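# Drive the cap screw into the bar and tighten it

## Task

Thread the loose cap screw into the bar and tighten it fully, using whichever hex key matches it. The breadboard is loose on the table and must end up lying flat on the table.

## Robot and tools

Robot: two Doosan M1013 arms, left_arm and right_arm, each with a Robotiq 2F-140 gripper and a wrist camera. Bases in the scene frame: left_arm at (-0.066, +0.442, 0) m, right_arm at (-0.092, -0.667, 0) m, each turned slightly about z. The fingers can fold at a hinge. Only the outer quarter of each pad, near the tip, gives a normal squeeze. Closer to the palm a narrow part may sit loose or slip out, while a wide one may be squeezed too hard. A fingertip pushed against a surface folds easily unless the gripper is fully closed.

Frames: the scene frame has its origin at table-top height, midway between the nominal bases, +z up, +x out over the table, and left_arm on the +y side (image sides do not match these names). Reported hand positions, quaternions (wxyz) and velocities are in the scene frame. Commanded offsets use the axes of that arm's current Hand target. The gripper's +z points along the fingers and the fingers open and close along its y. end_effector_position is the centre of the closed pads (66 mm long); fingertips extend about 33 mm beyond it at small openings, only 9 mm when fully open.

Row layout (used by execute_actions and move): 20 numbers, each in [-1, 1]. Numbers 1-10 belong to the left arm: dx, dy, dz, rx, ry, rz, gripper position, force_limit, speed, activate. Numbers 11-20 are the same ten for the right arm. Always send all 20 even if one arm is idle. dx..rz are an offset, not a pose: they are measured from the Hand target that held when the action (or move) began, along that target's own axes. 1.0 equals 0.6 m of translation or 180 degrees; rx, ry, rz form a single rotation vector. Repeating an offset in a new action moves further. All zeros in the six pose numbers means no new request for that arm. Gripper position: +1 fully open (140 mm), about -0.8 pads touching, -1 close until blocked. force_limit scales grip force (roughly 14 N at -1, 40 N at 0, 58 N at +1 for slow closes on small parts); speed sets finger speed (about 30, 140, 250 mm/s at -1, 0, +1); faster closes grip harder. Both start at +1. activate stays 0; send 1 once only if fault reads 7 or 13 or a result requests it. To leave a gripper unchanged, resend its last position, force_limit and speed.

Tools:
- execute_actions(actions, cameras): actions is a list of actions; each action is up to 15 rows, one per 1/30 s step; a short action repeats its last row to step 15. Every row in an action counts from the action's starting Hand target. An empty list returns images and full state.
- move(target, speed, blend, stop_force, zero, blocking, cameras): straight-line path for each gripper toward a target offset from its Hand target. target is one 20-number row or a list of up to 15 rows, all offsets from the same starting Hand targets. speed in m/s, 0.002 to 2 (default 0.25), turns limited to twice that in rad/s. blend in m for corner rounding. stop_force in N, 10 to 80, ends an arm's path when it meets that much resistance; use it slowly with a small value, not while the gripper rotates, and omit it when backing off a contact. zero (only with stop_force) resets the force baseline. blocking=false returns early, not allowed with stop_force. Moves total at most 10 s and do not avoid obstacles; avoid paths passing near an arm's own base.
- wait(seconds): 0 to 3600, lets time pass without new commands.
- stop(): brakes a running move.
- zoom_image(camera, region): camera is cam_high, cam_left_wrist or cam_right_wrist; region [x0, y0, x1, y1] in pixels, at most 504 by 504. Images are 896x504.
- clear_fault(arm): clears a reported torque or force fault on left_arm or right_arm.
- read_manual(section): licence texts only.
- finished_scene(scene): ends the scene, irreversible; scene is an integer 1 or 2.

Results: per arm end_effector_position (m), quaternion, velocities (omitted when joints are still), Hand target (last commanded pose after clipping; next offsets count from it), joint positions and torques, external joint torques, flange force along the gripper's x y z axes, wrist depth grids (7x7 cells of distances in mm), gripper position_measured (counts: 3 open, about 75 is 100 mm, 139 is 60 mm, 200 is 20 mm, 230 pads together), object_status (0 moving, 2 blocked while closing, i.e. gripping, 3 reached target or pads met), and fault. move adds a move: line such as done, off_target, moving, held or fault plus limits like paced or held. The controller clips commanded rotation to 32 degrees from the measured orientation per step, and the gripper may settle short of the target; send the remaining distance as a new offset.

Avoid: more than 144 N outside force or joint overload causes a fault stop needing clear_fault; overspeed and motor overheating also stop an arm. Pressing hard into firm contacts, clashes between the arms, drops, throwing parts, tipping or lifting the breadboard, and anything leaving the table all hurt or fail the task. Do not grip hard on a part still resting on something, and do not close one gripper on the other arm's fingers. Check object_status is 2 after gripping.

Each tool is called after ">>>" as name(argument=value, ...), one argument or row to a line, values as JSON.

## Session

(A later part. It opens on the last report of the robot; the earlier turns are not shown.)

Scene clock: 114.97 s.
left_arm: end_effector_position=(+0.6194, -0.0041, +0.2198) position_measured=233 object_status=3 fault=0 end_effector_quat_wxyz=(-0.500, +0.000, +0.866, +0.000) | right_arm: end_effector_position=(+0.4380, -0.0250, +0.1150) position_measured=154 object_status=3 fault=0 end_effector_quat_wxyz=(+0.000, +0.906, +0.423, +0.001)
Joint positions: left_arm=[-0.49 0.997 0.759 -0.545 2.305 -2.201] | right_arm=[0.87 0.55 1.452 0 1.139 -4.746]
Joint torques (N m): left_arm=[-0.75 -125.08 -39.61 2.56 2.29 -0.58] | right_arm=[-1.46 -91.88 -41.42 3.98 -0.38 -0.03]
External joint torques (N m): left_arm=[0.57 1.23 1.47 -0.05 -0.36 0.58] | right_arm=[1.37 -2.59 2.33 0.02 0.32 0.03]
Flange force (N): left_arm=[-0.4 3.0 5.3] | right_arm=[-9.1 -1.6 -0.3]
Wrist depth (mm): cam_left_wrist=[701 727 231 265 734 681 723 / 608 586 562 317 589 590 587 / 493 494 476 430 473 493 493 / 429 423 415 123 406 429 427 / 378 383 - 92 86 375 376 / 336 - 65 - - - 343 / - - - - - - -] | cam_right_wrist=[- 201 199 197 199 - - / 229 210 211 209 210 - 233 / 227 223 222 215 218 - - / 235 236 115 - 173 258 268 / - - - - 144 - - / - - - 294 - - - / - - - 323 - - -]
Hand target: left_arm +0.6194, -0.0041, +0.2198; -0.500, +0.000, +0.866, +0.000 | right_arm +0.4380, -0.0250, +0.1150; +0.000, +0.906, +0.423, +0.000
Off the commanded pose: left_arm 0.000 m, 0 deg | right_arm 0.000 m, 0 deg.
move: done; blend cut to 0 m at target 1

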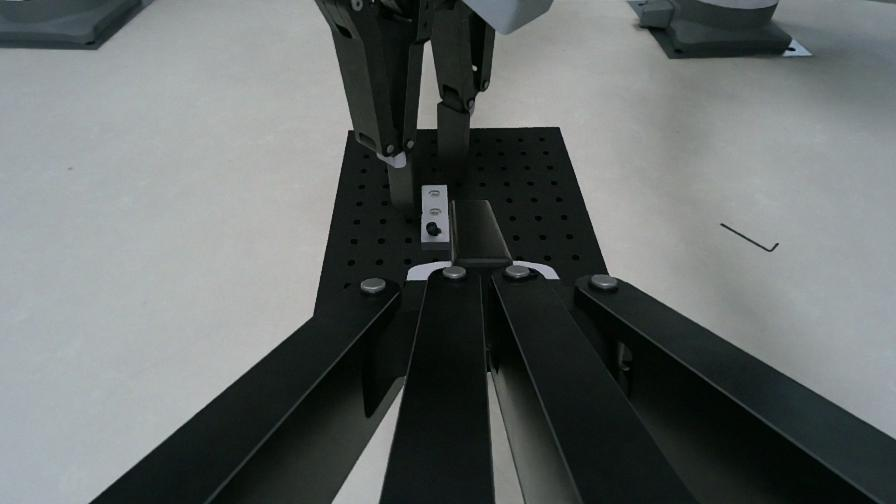

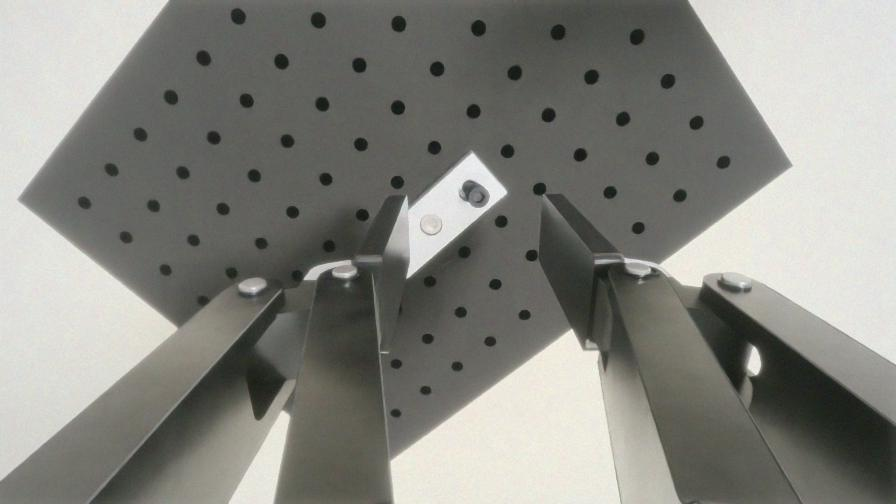

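>>> move(
  target=[0,0,0,0,0,0,-1,1,0,0,0.0042,0.0042,0,0,0,-0.2222,-0.3,-0.3,0,0],
  speed=0.2,
  cameras=["cam_right_wrist"],
)

>>> zoom_image(
  camera="cam_right_wrist",
  region=[430, 140, 520, 230],
)

Scene clock: 118.47 s.
left_arm: end_effector_position=(+0.6194, -0.0041, +0.2198) position_measured=233 object_status=3 fault=0 end_effector_quat_wxyz=(-0.500, +0.000, +0.866, +0.000) | right_arm: end_effector_position=(+0.4416, -0.0247, +0.1150) position_measured=167 object_status=3 fault=0 end_effector_quat_wxyz=(+0.000, +0.707, +0.707, +0.000)
Joint positions: left_arm=[-0.49 0.997 0.759 -0.545 2.305 -2.201] | right_arm=[0.867 0.554 1.446 0 1.141 -5.447]
Joint torques (N m): left_arm=[-0.03 -125.68 -39.64 2.6 2.28 -0.56] | right_arm=[-1.15 -91.94 -41.52 3.92 -0.42 0.07]
External joint torques (N m): left_arm=[-0.04 1.66 1.47 -0.07 -0.35 0.56] | right_arm=[1.18 -3.01 2.4 0.12 0.38 -0.07]
Flange force (N): left_arm=[-0.8 2.0 4.7] | right_arm=[-6.7 -7.3 -0.6]
Wrist depth (mm): cam_left_wrist=[701 720 689 237 723 681 727 / 582 593 584 565 587 592 599 / 506 505 486 443 471 496 488 / 426 423 413 123 418 425 428 / 373 383 - 92 86 374 375 / 343 - 65 - - - 344 / - - - - - - -] | cam_right_wrist=[204 201 199 198 199 201 - / 231 208 210 211 211 211 229 / - - 217 217 222 215 - / - - - 231 152 - - / - - - 253 - - 275 / - - - - - - - / - - - - - - -]
Hand target: left_arm +0.6194, -0.0041, +0.2198; -0.500, +0.000, +0.866, +0.000 | right_arm +0.4416, -0.0247, +0.1150; +0.000, +0.707, +0.707, +0.000
Off the commanded pose: left_arm 0.000 m, 0 deg | right_arm 0.000 m, 0 deg.
move: done

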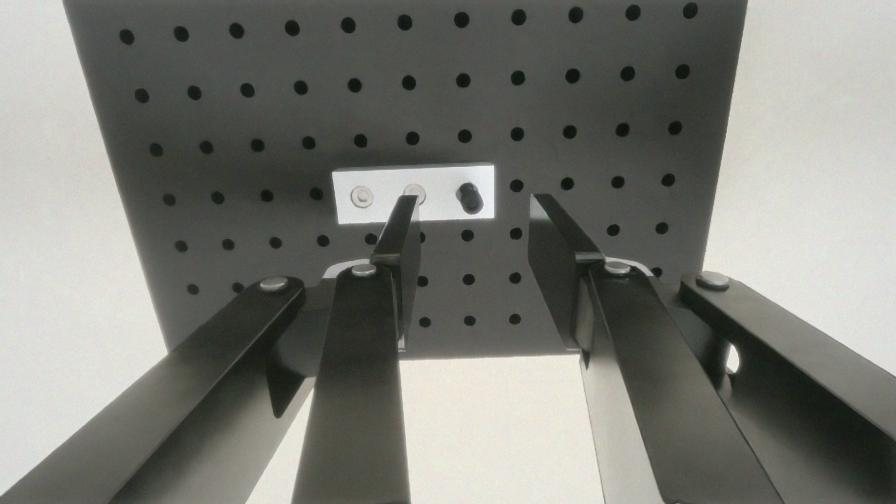

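Scaled by 5.600 from the camera's image (finer frame: 1280x720).

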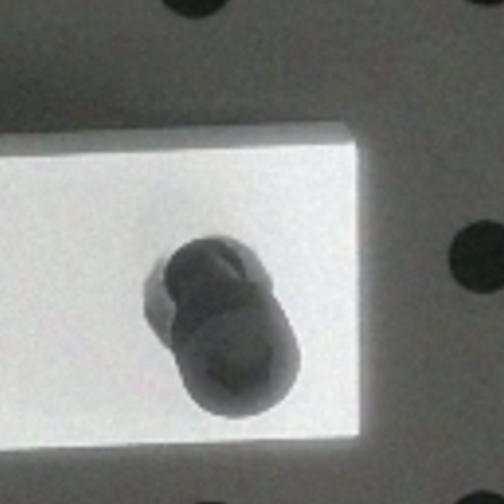

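>>> move(
  target=[0,0,0,0,0,0,-1,1,0,0,0,0,0,0,0,0.5,-0.3,-0.3,0,0],
  speed=0.3,
  cameras=["cam_right_wrist"],
)

>>> zoom_image(
  camera="cam_right_wrist",
  region=[430, 140, 520, 230],
)

Scene clock: 122.63 s.
left_arm: end_effector_position=(+0.6194, -0.0041, +0.2198) position_measured=233 object_status=3 fault=0 end_effector_quat_wxyz=(-0.500, +0.000, +0.866, +0.000) | right_arm: end_effector_position=(+0.4416, -0.0247, +0.1150) position_measured=167 object_status=3 fault=0 end_effector_quat_wxyz=(+0.000, +1.000, +0.000, +0.000)
Joint positions: left_arm=[-0.49 0.997 0.759 -0.545 2.305 -2.201] | right_arm=[0.867 0.554 1.446 0 1.141 -3.876]
Joint torques (N m): left_arm=[-0.51 -125.46 -39.72 2.6 2.33 -0.54] | right_arm=[-0.96 -91.85 -41.53 4 -0.34 0.07]
External joint torques (N m): left_arm=[0.74 1.83 1.73 -0.08 -0.4 0.54] | right_arm=[1.16 -2.69 2.57 -0.04 0.31 -0.07]
Flange force (N): left_arm=[-0.9 3.0 5.3] | right_arm=[-7.3 6.8 -0.1]
Wrist depth (mm): cam_left_wrist=[710 825 693 246 729 681 720 / 580 586 564 296 587 586 592 / 481 490 479 441 469 497 496 / 426 424 416 123 401 427 427 / 373 383 - 92 86 377 377 / 341 - 65 - - - 344 / - - - - - - -] | cam_right_wrist=[- 200 199 200 200 223 - / 228 211 213 213 209 230 232 / - 225 223 218 - - 244 / - 235 233 221 151 - - / 282 - - - - - - / - - - 271 - - - / - - - 314 - - -]
Hand target: left_arm +0.6194, -0.0041, +0.2198; -0.500, +0.000, +0.866, +0.000 | right_arm +0.4416, -0.0247, +0.1150; +0.000, +1.000, +0.000, +0.000
Off the commanded pose: left_arm 0.000 m, 0 deg | right_arm 0.000 m, 0 deg.
move: done

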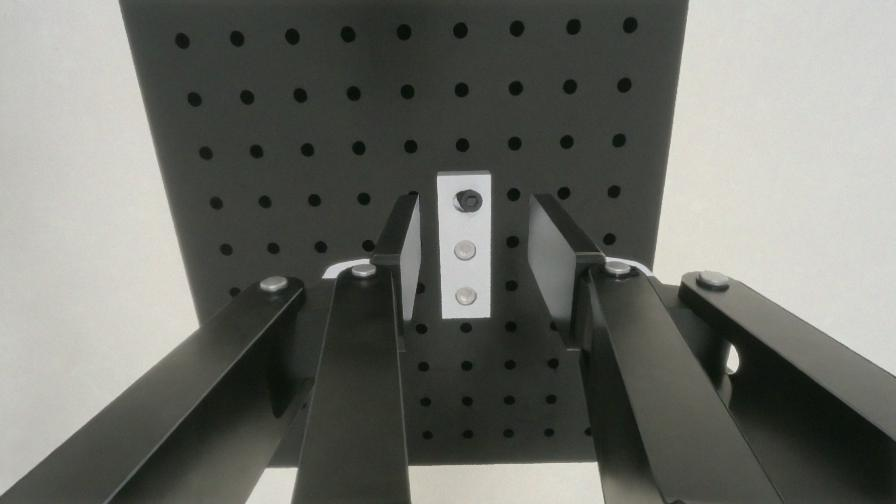

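Scaled by 5.600 from the camera's image (finer frame: 1280x720).

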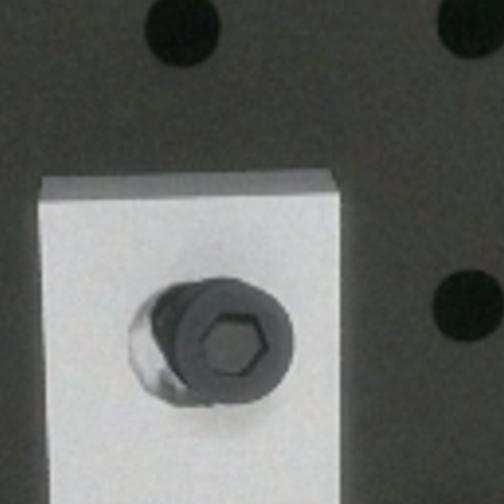

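>>> move(
  target=[0,0,0,0,0,0,-1,1,0,0,-0.001,-0.0037,0.069,0,0,0,-0.4,-0.3,0,0],
  speed=0.08,
  cameras=["cam_left_wrist","cam_right_wrist"],
)

>>> zoom_image(
  camera="cam_left_wrist",
  region=[405, 190, 465, 250],
)

>>> execute_actions(
  actions=[
    [[0,0,0,0,0,0,-1,1,0,0,0,0,0,0,0,0,-1,-0.6,-1,0]],
    [[0,0,0,0,0,0,-1,1,0,0,0,0,0,0,0,0,-1,-0.6,-1,0]],
  ],
  cameras=["cam_left_wrist","cam_right_wrist"],
)

>>> zoom_image(
  camera="cam_left_wrist",
  region=[405, 190, 465, 250],
)

>>> zoom_image(
  camera="cam_right_wrist",
  region=[430, 200, 510, 280],
)

Scene clock: 125.10 s.
left_arm: end_effector_position=(+0.6194, -0.0041, +0.2198) position_measured=233 object_status=3 fault=0 end_effector_quat_wxyz=(-0.500, +0.000, +0.866, +0.000) | right_arm: end_effector_position=(+0.4410, -0.0224, +0.0736) position_measured=179 object_status=3 fault=0 end_effector_quat_wxyz=(+0.000, +1.000, +0.000, +0.000)
Joint positions: left_arm=[-0.49 0.997 0.759 -0.545 2.305 -2.201] | right_arm=[0.87 0.585 1.476 0 1.08 -3.874]
Joint torques (N m): left_arm=[-0.84 -125.37 -39.51 2.58 2.32 -0.54] | right_arm=[-1.52 -93.55 -40.42 3.85 -0.38 0.08]
External joint torques (N m): left_arm=[1.05 1.7 1.48 -0.05 -0.39 0.53] | right_arm=[1.68 -2.8 2.5 0.01 0.34 -0.08]
Flange force (N): left_arm=[-1.1 2.9 4.4] | right_arm=[-7.6 6.2 -0.8]
Wrist depth (mm): cam_left_wrist=[683 745 261 250 - 685 712 / 583 568 568 295 569 586 608 / 494 489 494 427 474 495 496 / 424 427 415 123 404 427 425 / 374 383 - 92 86 373 375 / 342 - 65 - - - 344 / - - - - - - -] | cam_right_wrist=[161 161 162 162 - 162 183 / 172 171 169 170 - 174 - / 203 183 181 174 176 - - / - 191 189 177 167 - - / - - - 195 - - - / - - - - - - - / - - - - - - -]
Hand target: left_arm +0.6194, -0.0041, +0.2198; -0.500, +0.000, +0.866, +0.000 | right_arm +0.4410, -0.0224, +0.0736; +0.000, +1.000, +0.000, +0.000
Off the commanded pose: left_arm 0.000 m, 0 deg | right_arm 0.000 m, 0 deg.
move: done

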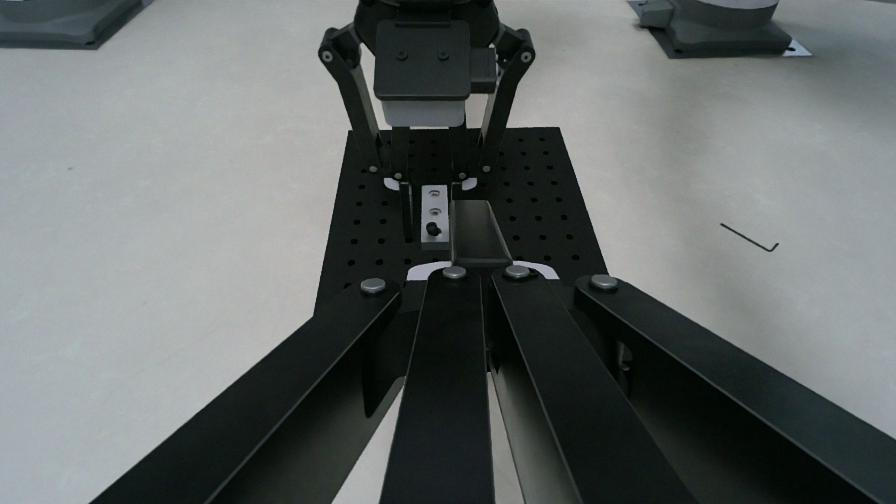

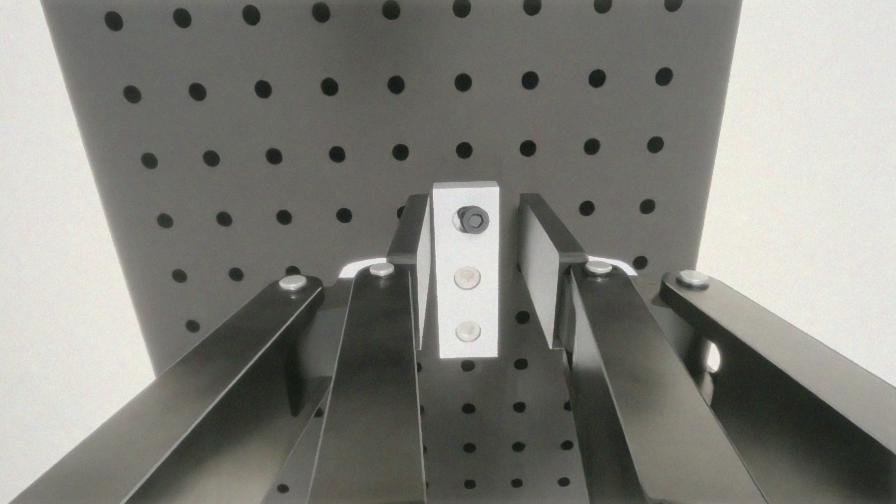

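Scaled by 8.400 from the camera's image (finer frame: 1280x720).

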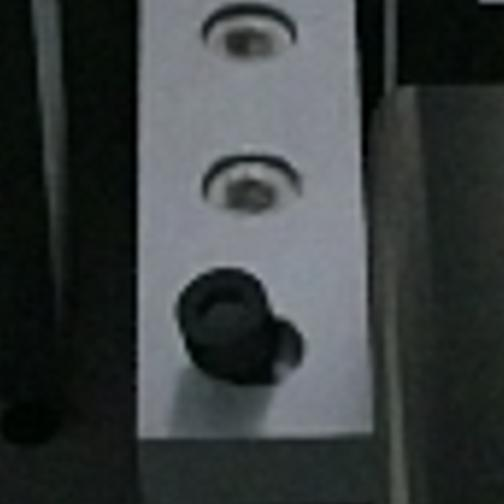

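Scene clock: 126.30 s.
left_arm: end_effector_position=(+0.6194, -0.0041, +0.2198) position_measured=233 object_status=3 fault=0 end_effector_quat_wxyz=(-0.500, +0.000, +0.866, +0.000) | right_arm: end_effector_position=(+0.4410, -0.0224, +0.0736) position_measured=216 object_status=2 fault=0 end_effector_quat_wxyz=(+0.000, +1.000, +0.000, +0.000)
Joint positions: left_arm=[-0.49 0.997 0.759 -0.545 2.305 -2.201] | right_arm=[0.87 0.585 1.476 0 1.08 -3.874]
Joint torques (N m): left_arm=[-0.37 -125.07 -39.78 2.52 2.29 -0.51] | right_arm=[-1.43 -92.99 -39.31 3.7 -0.07 0.07]
External joint torques (N m): left_arm=[0.34 1.57 1.78 0 -0.36 0.51] | right_arm=[1.53 -3.59 1.35 0.16 0.03 -0.07]
External joint torques at the end of the 1st action: left_arm=[0.89 1.65 1.58 -0.1 -0.37 0.56] | right_arm=[0.68 -2.9 2.33 0.05 0.29 -0.13]
Flange force (N): left_arm=[-0.4 3.0 6.0] | right_arm=[-6.6 5.3 -1.8]
Flange force at the end of the 1st action (N): left_arm=[-0.9 3.0 4.9] | right_arm=[-6.5 6.9 -0.9]
Wrist depth (mm): cam_left_wrist=[681 710 263 251 720 685 718 / 605 586 564 293 589 590 586 / 492 489 482 430 471 494 497 / 422 426 418 123 415 426 426 / 375 380 - 92 86 375 375 / 341 - 65 - - - 343 / - - - - - - -] | cam_right_wrist=[163 162 162 162 162 - - / 172 172 168 170 171 169 193 / 203 180 180 177 184 - - / 212 191 189 119 187 192 - / - 201 - - 89 - - / - - - - - - - / - - - - - - -]
Hand target: left_arm +0.6194, -0.0041, +0.2198; -0.500, +0.000, +0.866, +0.000 | right_arm +0.4410, -0.0224, +0.0736; +0.000, +1.000, +0.000, +0.000
Off the commanded pose: left_arm 0.000 m, 0 deg | right_arm 0.000 m, 0 deg.

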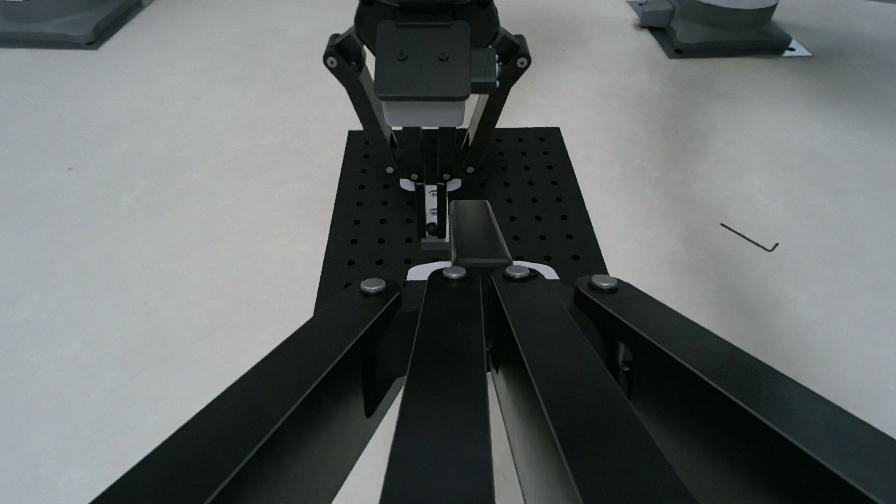

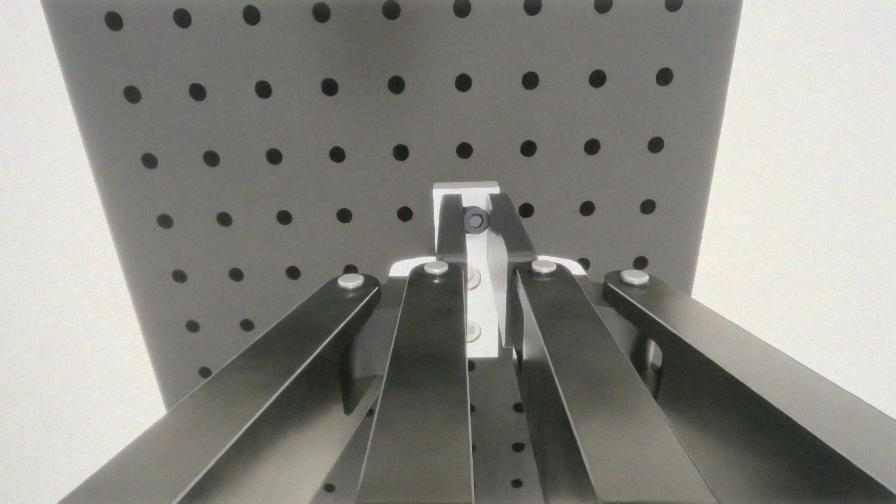

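Scaled by 8.400 from the camera's image (finer frame: 1280x720).

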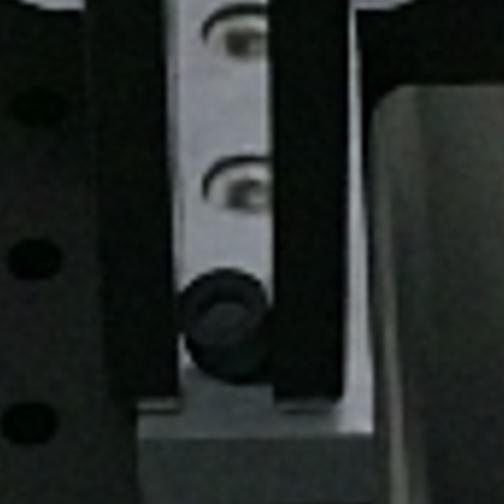

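Scaled by 6.300 from the camera's image (finer frame: 1280x720).

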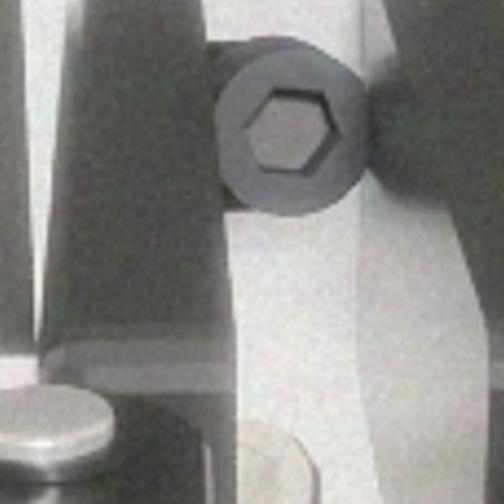

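>>> move(
  target=[0,0,0,0,0,0,-1,1,0,0,-0.0057,-0.0055,0,0,0,0,-1,-0.6,-1,0],
  speed=0.02,
  cameras=["cam_left_wrist","cam_right_wrist"],
)

>>> zoom_image(
  camera="cam_left_wrist",
  region=[405, 190, 465, 250],
)

>>> zoom_image(
  camera="cam_right_wrist",
  region=[430, 180, 510, 260],
)

Scene clock: 128.17 s.
left_arm: end_effector_position=(+0.6194, -0.0041, +0.2198) position_measured=233 object_status=3 fault=0 end_effector_quat_wxyz=(-0.500, +0.000, +0.866, +0.000) | right_arm: end_effector_position=(+0.4376, -0.0192, +0.0736) position_measured=216 object_status=2 fault=0 end_effector_quat_wxyz=(+0.000, +1.000, +0.000, +0.000)
Joint positions: left_arm=[-0.49 0.997 0.759 -0.545 2.305 -2.201] | right_arm=[0.875 0.586 1.475 0 1.08 -3.868]
Joint torques (N m): left_arm=[-0.54 -125.39 -39.77 2.57 2.27 -0.6] | right_arm=[0.19 -93.76 -41.58 4.54 -0.93 0.12]
External joint torques (N m): left_arm=[0.79 1.67 1.7 -0.05 -0.34 0.6] | right_arm=[-0.11 -2.78 3.71 -0.69 0.89 -0.12]
Flange force (N): left_arm=[-0.8 3.2 5.4] | right_arm=[-7.5 9.5 -0.7]
Wrist depth (mm): cam_left_wrist=[695 720 687 250 774 677 734 / 580 582 535 300 587 587 562 / 493 495 478 431 469 476 496 / 424 424 416 123 406 429 427 / 374 384 - 92 86 373 385 / 341 - 65 - - - 335 / - - - - - - -] | cam_right_wrist=[161 161 162 164 164 - 184 / 172 170 173 173 170 - 197 / 206 180 177 176 - - - / 216 191 189 119 132 - - / 234 201 - - 89 - - / 244 - - - - - - / - - - - - - -]
Hand target: left_arm +0.6194, -0.0041, +0.2198; -0.500, +0.000, +0.866, +0.000 | right_arm +0.4376, -0.0191, +0.0736; +0.000, +1.000, +0.000, +0.000
Off the commanded pose: left_arm 0.000 m, 0 deg | right_arm 0.000 m, 0 deg.
move: done

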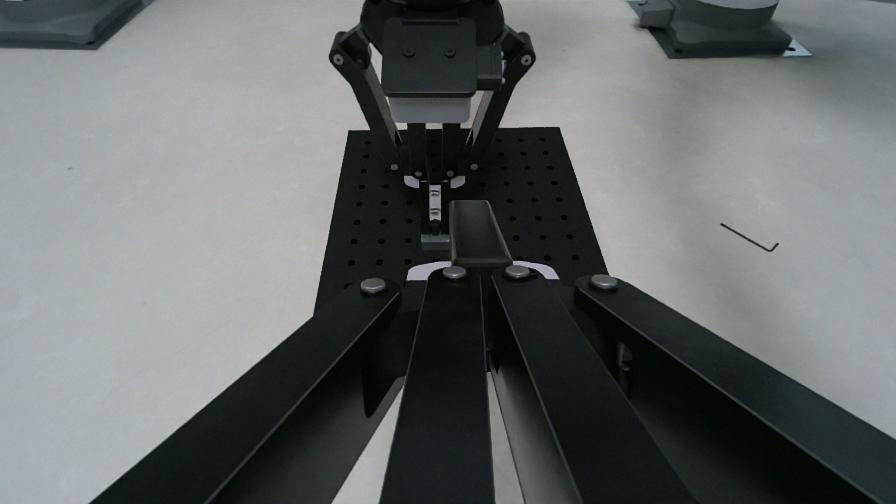

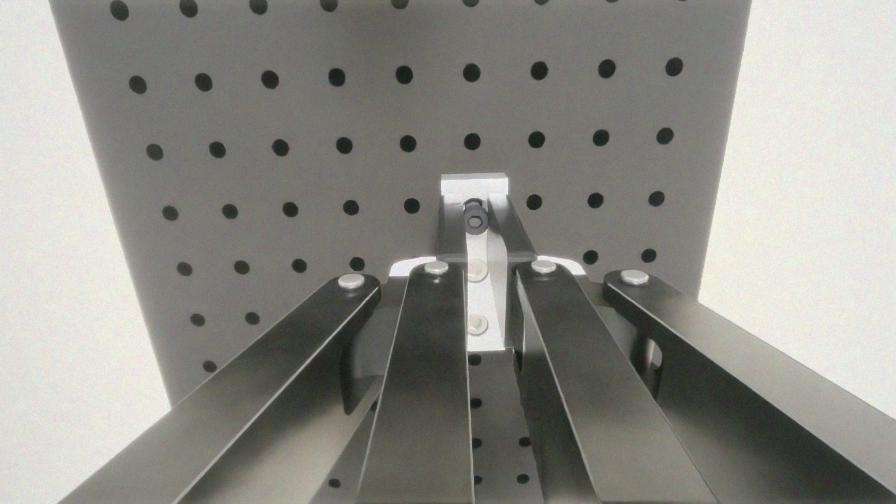

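Scaled by 8.400 from the camera's image (finer frame: 1280x720).

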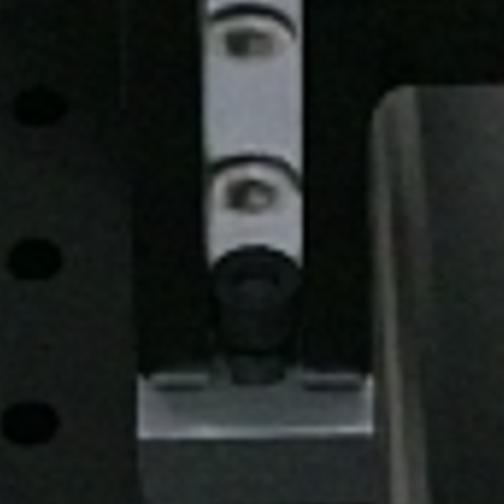

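Scaled by 6.300 from the camera's image (finer frame: 1280x720).

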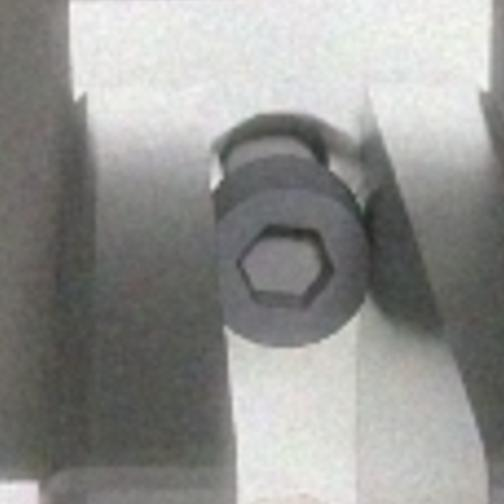

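>>> move(
  target=[0,0,0,0,0,0,-1,1,0,0,0,0,0.0045,0,0,0,-0.98,0,-1,0],
  speed=0.006,
  stop_force=10,
)

Scene clock: 130.03 s.
left_arm: end_effector_position=(+0.6194, -0.0041, +0.2198) position_measured=233 object_status=3 fault=0 end_effector_quat_wxyz=(-0.500, +0.000, +0.866, +0.000) | right_arm: end_effector_position=(+0.4376, -0.0191, +0.0731) position_measured=219 object_status=2 fault=0 end_effector_quat_wxyz=(+0.000, +1.000, +0.000, +0.000)
Joint positions: left_arm=[-0.49 0.997 0.759 -0.545 2.305 -2.201] | right_arm=[0.875 0.586 1.475 0 1.079 -3.868]
Joint torques (N m): left_arm=[-0.33 -125.34 -39.6 2.55 2.31 -0.56] | right_arm=[1.04 -79 -32.85 5.07 -1.14 0.08]
External joint torques (N m): left_arm=[0.5 1.4 1.48 -0.02 -0.38 0.56] | right_arm=[-0.44 -17.72 -5.14 -1.2 1.09 -0.08]
Flange force (N): left_arm=[-0.6 2.8 5.1] | right_arm=[-7.0 9.5 -18.9]
Wrist depth (mm): cam_left_wrist=[701 759 691 252 695 681 705 / 583 564 566 298 590 569 568 / 493 494 475 428 470 493 495 / 428 424 414 123 405 418 427 / 374 383 - 92 85 375 378 / 342 - 65 - - - 343 / - - - - - - -] | cam_right_wrist=[161 161 162 162 - 163 185 / 169 172 170 171 - 172 - / 202 179 178 177 178 181 - / - 192 188 130 105 192 219 / - 200 - - 89 - 235 / 244 - - - - - - / - - - - - - -]
Hand target: left_arm +0.6194, -0.0041, +0.2198; -0.500, +0.000, +0.866, +0.000 | right_arm +0.4376, -0.0191, +0.0731; +0.000, +1.000, +0.000, +0.000 (not the last commanded pose)
Off the commanded pose: left_arm 0.000 m, 0 deg | right_arm 0.002 m, 0 deg.
move: contact (right_arm)

>>> move(
  target=[
    [0,0,0,0,0,0,-1,1,0,0,0,0,-0.001,0,0,0,-0.6,0,-1,0],
    [0,0,0,0,0,0,-1,1,0,0,0.0107,0,-0.001,0,0,0,-0.6,0,-1,0],
  ],
  speed=0.03,
)

>>> execute_actions(
  actions=[
    [[0,0,0,0,0,0,-1,1,0,0,0,0,0,0,0,0,-1,0,-1,0]],
    [[0,0,0,0,0,0,-1,1,0,0,0,0,0,0,0,0,-1,0,-1,0]],
  ],
  cameras=["cam_left_wrist","cam_right_wrist"],
)

>>> zoom_image(
  camera="cam_left_wrist",
  region=[405, 190, 465, 250],
)

>>> zoom_image(
  camera="cam_right_wrist",
  region=[430, 190, 510, 270],
)

Scene clock: 132.40 s.
left_arm: end_effector_position=(+0.6194, -0.0041, +0.2198) position_measured=233 object_status=3 fault=0 end_effector_quat_wxyz=(-0.500, +0.000, +0.866, +0.000) | right_arm: end_effector_position=(+0.4440, -0.0191, +0.0737) position_measured=205 object_status=3 fault=0 end_effector_quat_wxyz=(+0.000, +1.000, +0.000, +0.000)
Joint positions: left_arm=[-0.49 0.997 0.759 -0.545 2.305 -2.201] | right_arm=[0.87 0.592 1.465 0 1.084 -3.874]
Joint torques (N m): left_arm=[-0.64 -125.46 -39.6 2.57 2.28 -0.54] | right_arm=[-1.28 -94.73 -40.36 3.87 -0.4 0.11]
External joint torques (N m): left_arm=[0.83 1.31 1.39 -0.04 -0.34 0.54] | right_arm=[1.11 -2.17 2.47 -0.02 0.37 -0.11]
Flange force (N): left_arm=[-0.6 3.0 4.6] | right_arm=[-6.5 5.9 -0.4]
Wrist depth (mm): cam_left_wrist=[687 727 693 246 723 681 716 / 570 583 542 290 589 590 595 / 493 493 480 428 464 496 497 / 425 427 416 123 403 425 427 / 377 385 - 91 85 376 375 / 344 - 65 - - - 343 / - - - - - - -] | cam_right_wrist=[162 162 162 162 - - 185 / - 173 169 170 173 - 194 / 210 180 178 177 - - 205 / 215 191 189 179 118 - 219 / - 202 - - 90 226 234 / - - - - - - - / - - - - - - -]
Hand target: left_arm +0.6194, -0.0041, +0.2198; -0.500, +0.000, +0.866, +0.000 | right_arm +0.4441, -0.0191, +0.0737; +0.000, +1.000, +0.000, +0.000
Off the commanded pose: left_arm 0.000 m, 0 deg | right_arm 0.000 m, 0 deg.
move: done

Scene clock: 133.60 s.
left_arm: end_effector_position=(+0.6194, -0.0041, +0.2198) position_measured=233 object_status=3 fault=0 end_effector_quat_wxyz=(-0.500, +0.000, +0.866, +0.000) | right_arm: end_effector_position=(+0.4441, -0.0191, +0.0737) position_measured=219 object_status=2 fault=0 end_effector_quat_wxyz=(+0.000, +1.000, +0.000, +0.000)
Joint positions: left_arm=[-0.49 0.997 0.759 -0.545 2.305 -2.201] | right_arm=[0.87 0.592 1.464 0 1.084 -3.874]
Joint torques (N m): left_arm=[-0.46 -125.51 -39.62 2.54 2.34 -0.58] | right_arm=[-0.76 -90.74 -38.67 4.1 -0.61 0.08]
External joint torques (N m): left_arm=[0.4 1.62 1.52 -0.02 -0.41 0.58] | right_arm=[1.16 -6.52 0.59 -0.22 0.57 -0.08]
External joint torques at the end of the 1st action: left_arm=[0.73 1.76 1.51 0.01 -0.38 0.54] | right_arm=[-0.04 -4.6 1.73 -0.27 0.64 -0.06]
Flange force (N): left_arm=[-0.8 2.7 5.0] | right_arm=[-7.5 7.0 -5.4]
Flange force at the end of the 1st action (N): left_arm=[-1.1 2.7 4.5] | right_arm=[-6.4 7.9 -3.2]
Wrist depth (mm): cam_left_wrist=[693 720 672 248 720 685 757 / 583 593 565 290 584 589 583 / 494 491 498 337 472 494 493 / 424 423 413 123 406 422 430 / 374 383 - 92 86 376 377 / 341 - 65 - - - 344 / - - - - - - -] | cam_right_wrist=[162 162 162 162 - - 184 / 173 172 171 - 173 171 195 / 203 181 180 178 - - 210 / 220 191 192 131 114 - - / 234 202 - - 89 - 230 / 245 - - - - - - / - - - - - - -]
Hand target: left_arm +0.6194, -0.0041, +0.2198; -0.500, +0.000, +0.866, +0.000 | right_arm +0.4441, -0.0191, +0.0737; +0.000, +1.000, +0.000, +0.000
Off the commanded pose: left_arm 0.000 m, 0 deg | right_arm 0.000 m, 0 deg.

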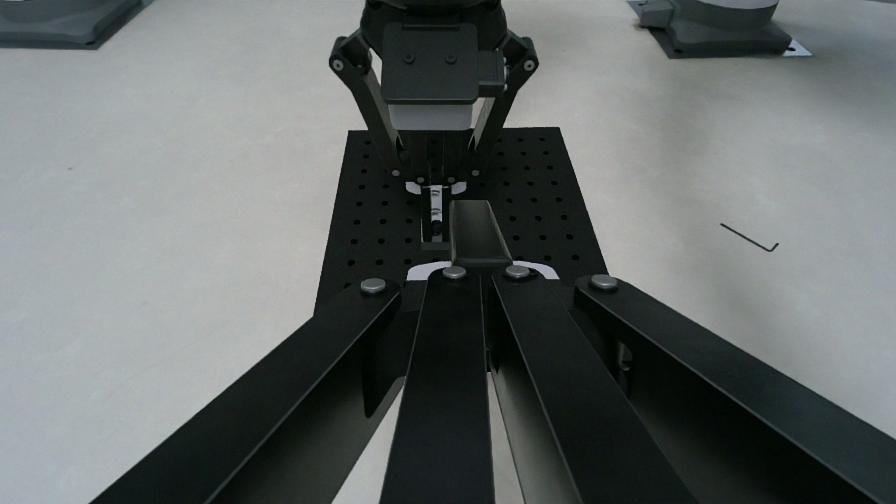

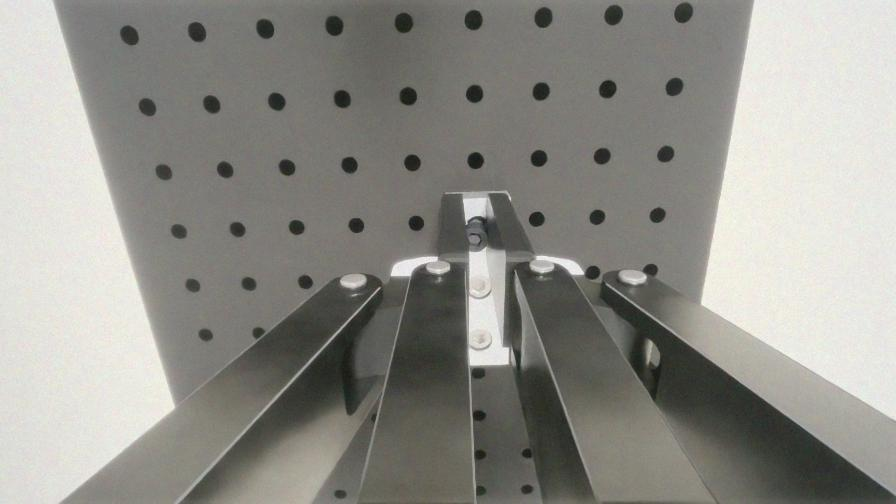

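Scaled by 8.400 from the camera's image (finer frame: 1280x720).

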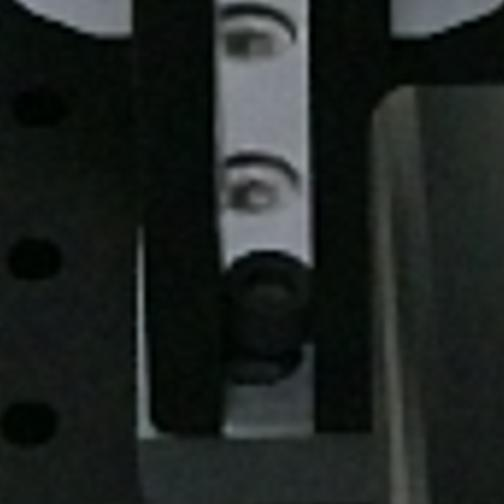

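Scaled by 6.300 from the camera's image (finer frame: 1280x720).

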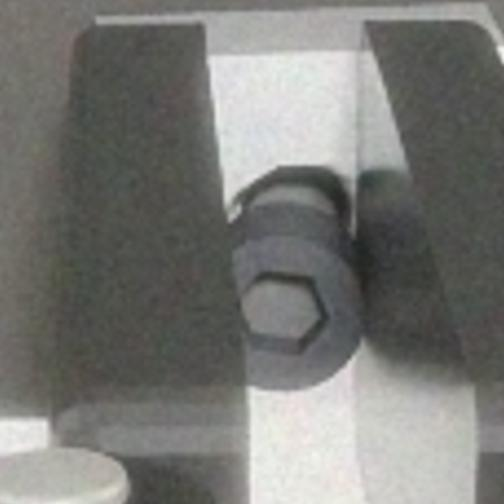

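>>> move(
  target=[
    [0,0,0,0,0,0,-1,1,0,0,0,0,0.001,0,0,0.7778,-1,0,-1,0],
    [0,0,0,0,0,0,-1,1,0,0,0,0,0.0017,0,0,-0.4444,-1,0,-1,0],
    [0,0,0,0,0,0,-1,1,0,0,0,0,0.0023,0,0,0.3333,-1,0,-1,0],
    [0,0,0,0,0,0,-1,1,0,0,0,0,0.0029,0,0,-0.8889,-1,0,-1,0],
  ],
  speed=0.6,
  blend=[0.02,0.02,0.02,0],
  cameras=["cam_left_wrist","cam_right_wrist"],
)

>>> zoom_image(
  camera="cam_left_wrist",
  region=[405, 190, 465, 250],
)

>>> zoom_image(
  camera="cam_right_wrist",
  region=[430, 190, 510, 270],
)

Scene clock: 144.70 s.
left_arm: end_effector_position=(+0.6194, -0.0041, +0.2198) position_measured=233 object_status=3 fault=0 end_effector_quat_wxyz=(-0.500, +0.000, +0.866, +0.000) | right_arm: end_effector_position=(+0.4441, -0.0191, +0.0719) position_measured=219 object_status=2 fault=0 end_effector_quat_wxyz=(+0.000, +0.174, +0.985, +0.000)
Joint positions: left_arm=[-0.49 0.997 0.759 -0.545 2.305 -2.201] | right_arm=[0.87 0.593 1.466 0 1.082 5.9]
Joint torques (N m): left_arm=[-0.61 -125.25 -39.66 2.53 2.22 -0.48] | right_arm=[-4.33 -84.31 -37.28 2.88 -2.05 0.17]
External joint torques (N m): left_arm=[0.79 1.82 1.67 -0.02 -0.29 0.48] | right_arm=[4.35 -13.11 -0.74 1.07 2.06 -0.17]
Flange force (N): left_arm=[-1.0 2.9 4.8] | right_arm=[9.6 -12.2 -13.6]
Wrist depth (mm): cam_left_wrist=[685 697 687 247 687 681 695 / 584 616 562 295 602 587 589 / 494 492 477 343 473 491 491 / 427 424 416 123 415 428 427 / 374 381 - 92 86 375 377 / 358 - 65 - - - 344 / - - - - - - -] | cam_right_wrist=[- 164 161 161 160 159 158 / - 170 - 162 169 168 169 / - 182 184 167 178 177 176 / 217 - 191 110 185 188 189 / - - - - 89 - 201 / - - - - - - - / - - - - - - -]
Hand target: left_arm +0.6194, -0.0041, +0.2198; -0.500, +0.000, +0.866, +0.000 | right_arm +0.4441, -0.0191, +0.0720; +0.000, +0.174, +0.985, +0.000
Off the commanded pose: left_arm 0.000 m, 0 deg | right_arm 0.000 m, 0 deg.
move: done

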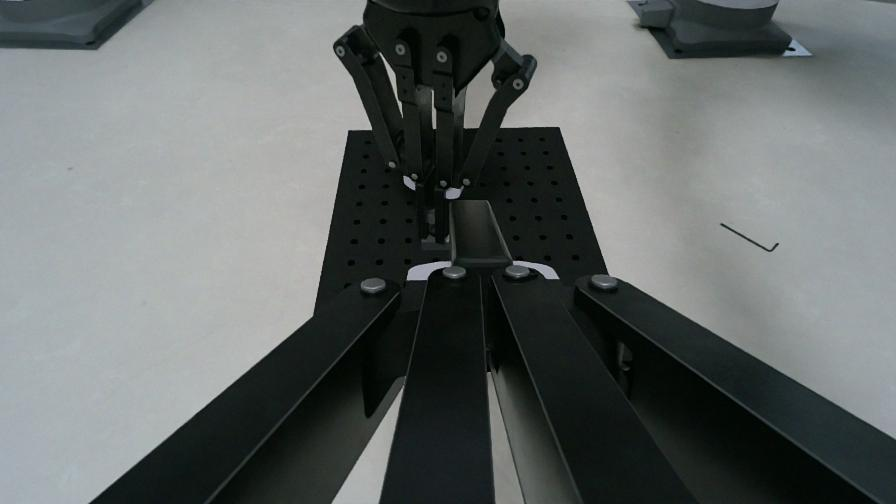

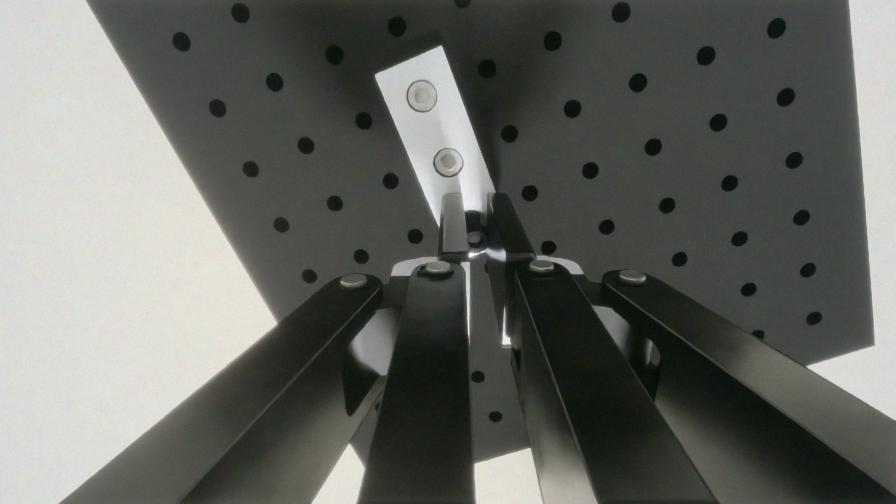

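Scaled by 8.400 from the camera's image (finer frame: 1280x720).

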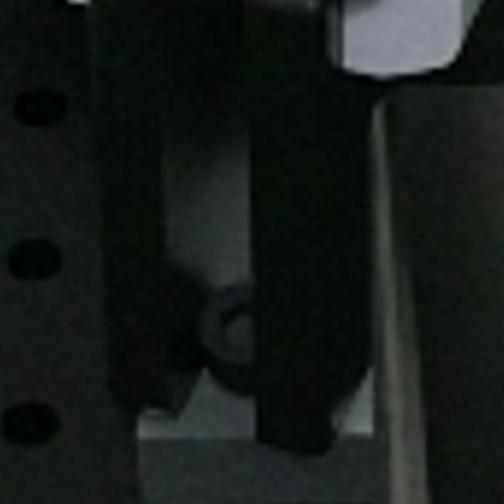

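Scaled by 6.300 from the camera's image (finer frame: 1280x720).

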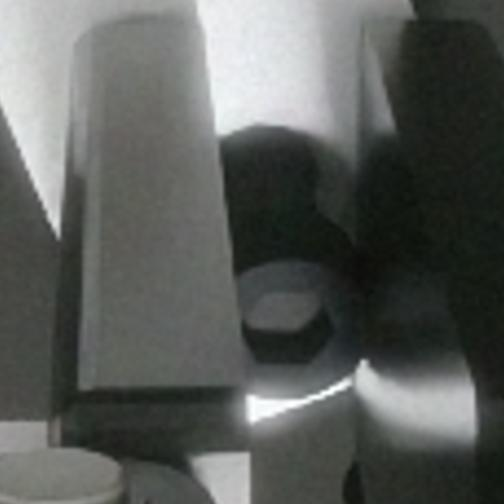

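>>> execute_actions(
  actions=[
    [[0,0,0,0,0,0,-1,1,0,0,0,0,0,0,0,0,-0.5,0,-1,0]],
  ],
)

>>> move(
  target=[0,0,0,0,0,0,-1,1,0,0,0,0,-0.07,0,0,0,-0.3,0,0,0],
  speed=0.15,
  cameras=["cam_left_wrist","cam_right_wrist"],
)

>>> zoom_image(
  camera="cam_left_wrist",
  region=[405, 190, 465, 250],
)

>>> zoom_image(
  camera="cam_right_wrist",
  region=[430, 160, 510, 240],
)

Scene clock: 146.10 s.
left_arm: end_effector_position=(+0.6194, -0.0041, +0.2198) position_measured=233 object_status=3 fault=0 end_effector_quat_wxyz=(-0.500, +0.000, +0.866, +0.000) | right_arm: end_effector_position=(+0.4441, -0.0191, +0.0720) position_measured=192 object_status=0 fault=0 end_effector_quat_wxyz=(+0.000, +0.174, +0.985, +0.000)
Joint positions: left_arm=[-0.49 0.997 0.759 -0.545 2.305 -2.201] | right_arm=[0.87 0.593 1.466 0 1.082 5.9]
Joint torques (N m): left_arm=[-0.6 -125.49 -39.78 2.63 2.28 -0.61] | right_arm=[-1.38 -94.06 -40.44 3.89 -0.32 0.05]
External joint torques (N m): left_arm=[0.64 1.65 1.68 -0.11 -0.35 0.61] | right_arm=[1.73 -3.33 2.4 0.07 0.32 -0.05]
Flange force (N): left_arm=[-0.7 3.0 5.4] | right_arm=[5.3 -9.0 -1.3]
Wrist depth (mm): cam_left_wrist=[703 723 657 246 725 683 734 / 584 582 568 285 590 584 584 / 493 494 481 339 472 500 497 / 435 427 413 123 404 426 425 / 371 384 - 92 86 374 375 / 342 - 65 - - - 344 / - - - - - - -] | cam_right_wrist=[- 162 159 160 161 159 158 / 194 170 - 165 168 167 169 / - 179 180 171 176 177 176 / 217 - 189 186 139 187 189 / - - - 200 - 93 198 / - - - - - - - / - - - - - - -]
Hand target: left_arm +0.6194, -0.0041, +0.2198; -0.500, +0.000, +0.866, +0.000 | right_arm +0.4441, -0.0191, +0.0720; +0.000, +0.174, +0.985, +0.000
Off the commanded pose: left_arm 0.000 m, 0 deg | right_arm 0.000 m, 0 deg.

Scene clock: 146.77 s.
left_arm: end_effector_position=(+0.6194, -0.0041, +0.2198) position_measured=233 object_status=3 fault=0 end_effector_quat_wxyz=(-0.500, +0.000, +0.866, +0.000) | right_arm: end_effector_position=(+0.4440, -0.0191, +0.1139) position_measured=167 object_status=3 fault=0 end_effector_quat_wxyz=(+0.000, +0.174, +0.985, +0.000)
Joint positions: left_arm=[-0.49 0.997 0.759 -0.545 2.305 -2.201] | right_arm=[0.87 0.563 1.433 0 1.145 5.9]
Joint torques (N m): left_arm=[-0.67 -125.08 -39.55 2.56 2.28 -0.48] | right_arm=[-1.59 -92.84 -41.43 4.1 -0.27 0.13]
External joint torques (N m): left_arm=[0.72 1.55 1.53 -0.04 -0.35 0.48] | right_arm=[1.34 -2.93 2.34 -0.05 0.29 -0.13]
Flange force (N): left_arm=[-0.7 2.8 4.8] | right_arm=[4.6 -8.7 -0.4]
Wrist depth (mm): cam_left_wrist=[691 716 662 247 691 683 727 / 583 586 565 288 590 608 566 / 490 476 479 445 470 494 494 / 424 425 415 123 406 425 418 / 375 382 - 92 86 377 376 / 341 - 65 - - - - / - - - - - - -] | cam_right_wrist=[220 203 199 197 197 197 216 / 237 211 206 203 206 208 228 / 244 - 218 210 - 220 243 / - - - 230 152 233 259 / - - - - - - - / - - - - - - - / - - - 323 - - -]
Hand target: left_arm +0.6194, -0.0041, +0.2198; -0.500, +0.000, +0.866, +0.000 | right_arm +0.4440, -0.0191, +0.1140; +0.000, +0.174, +0.985, +0.000
Off the commanded pose: left_arm 0.000 m, 0 deg | right_arm 0.000 m, 0 deg.
move: done

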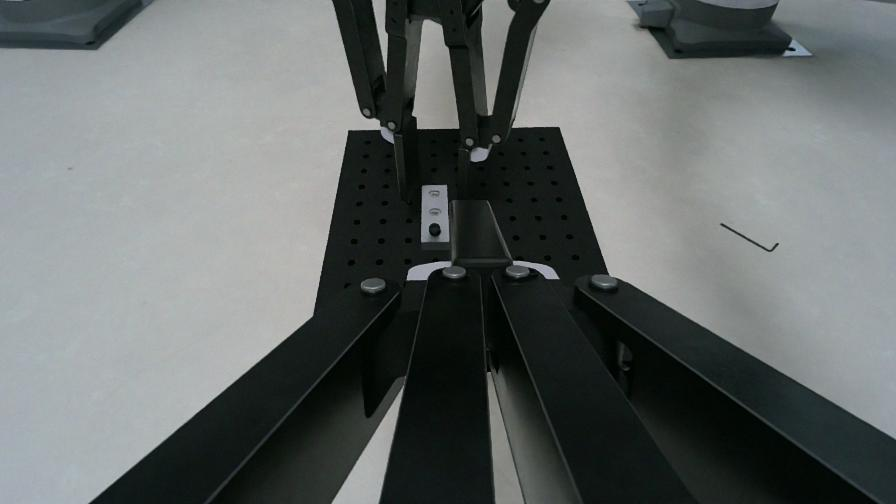

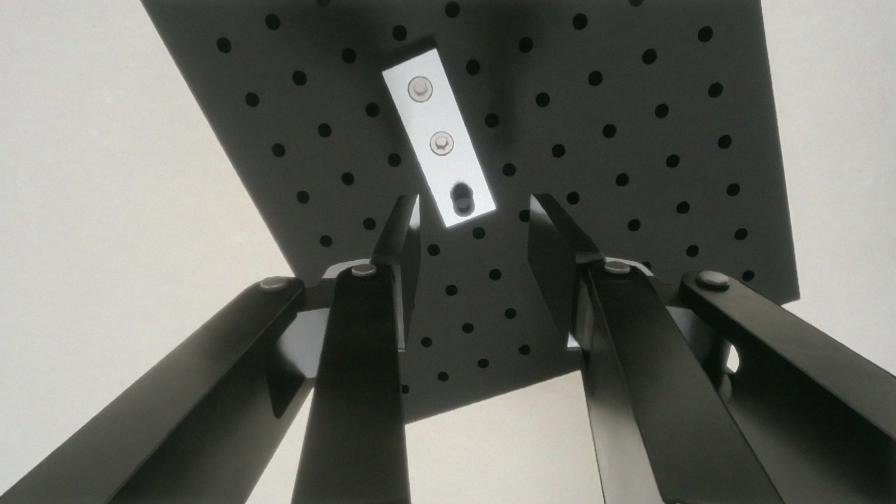

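Scaled by 8.400 from the camera's image (finer frame: 1280x720).

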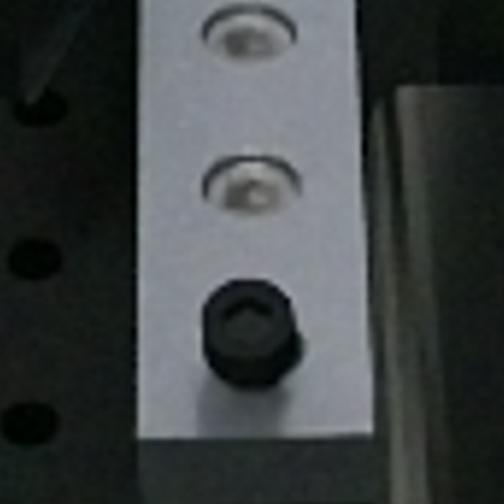

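Scaled by 6.300 from the camera's image (finer frame: 1280x720).

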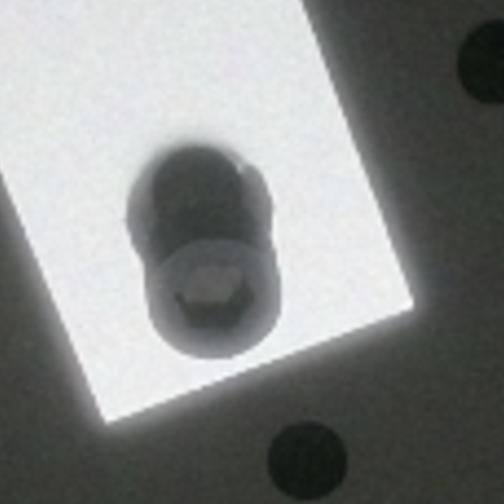

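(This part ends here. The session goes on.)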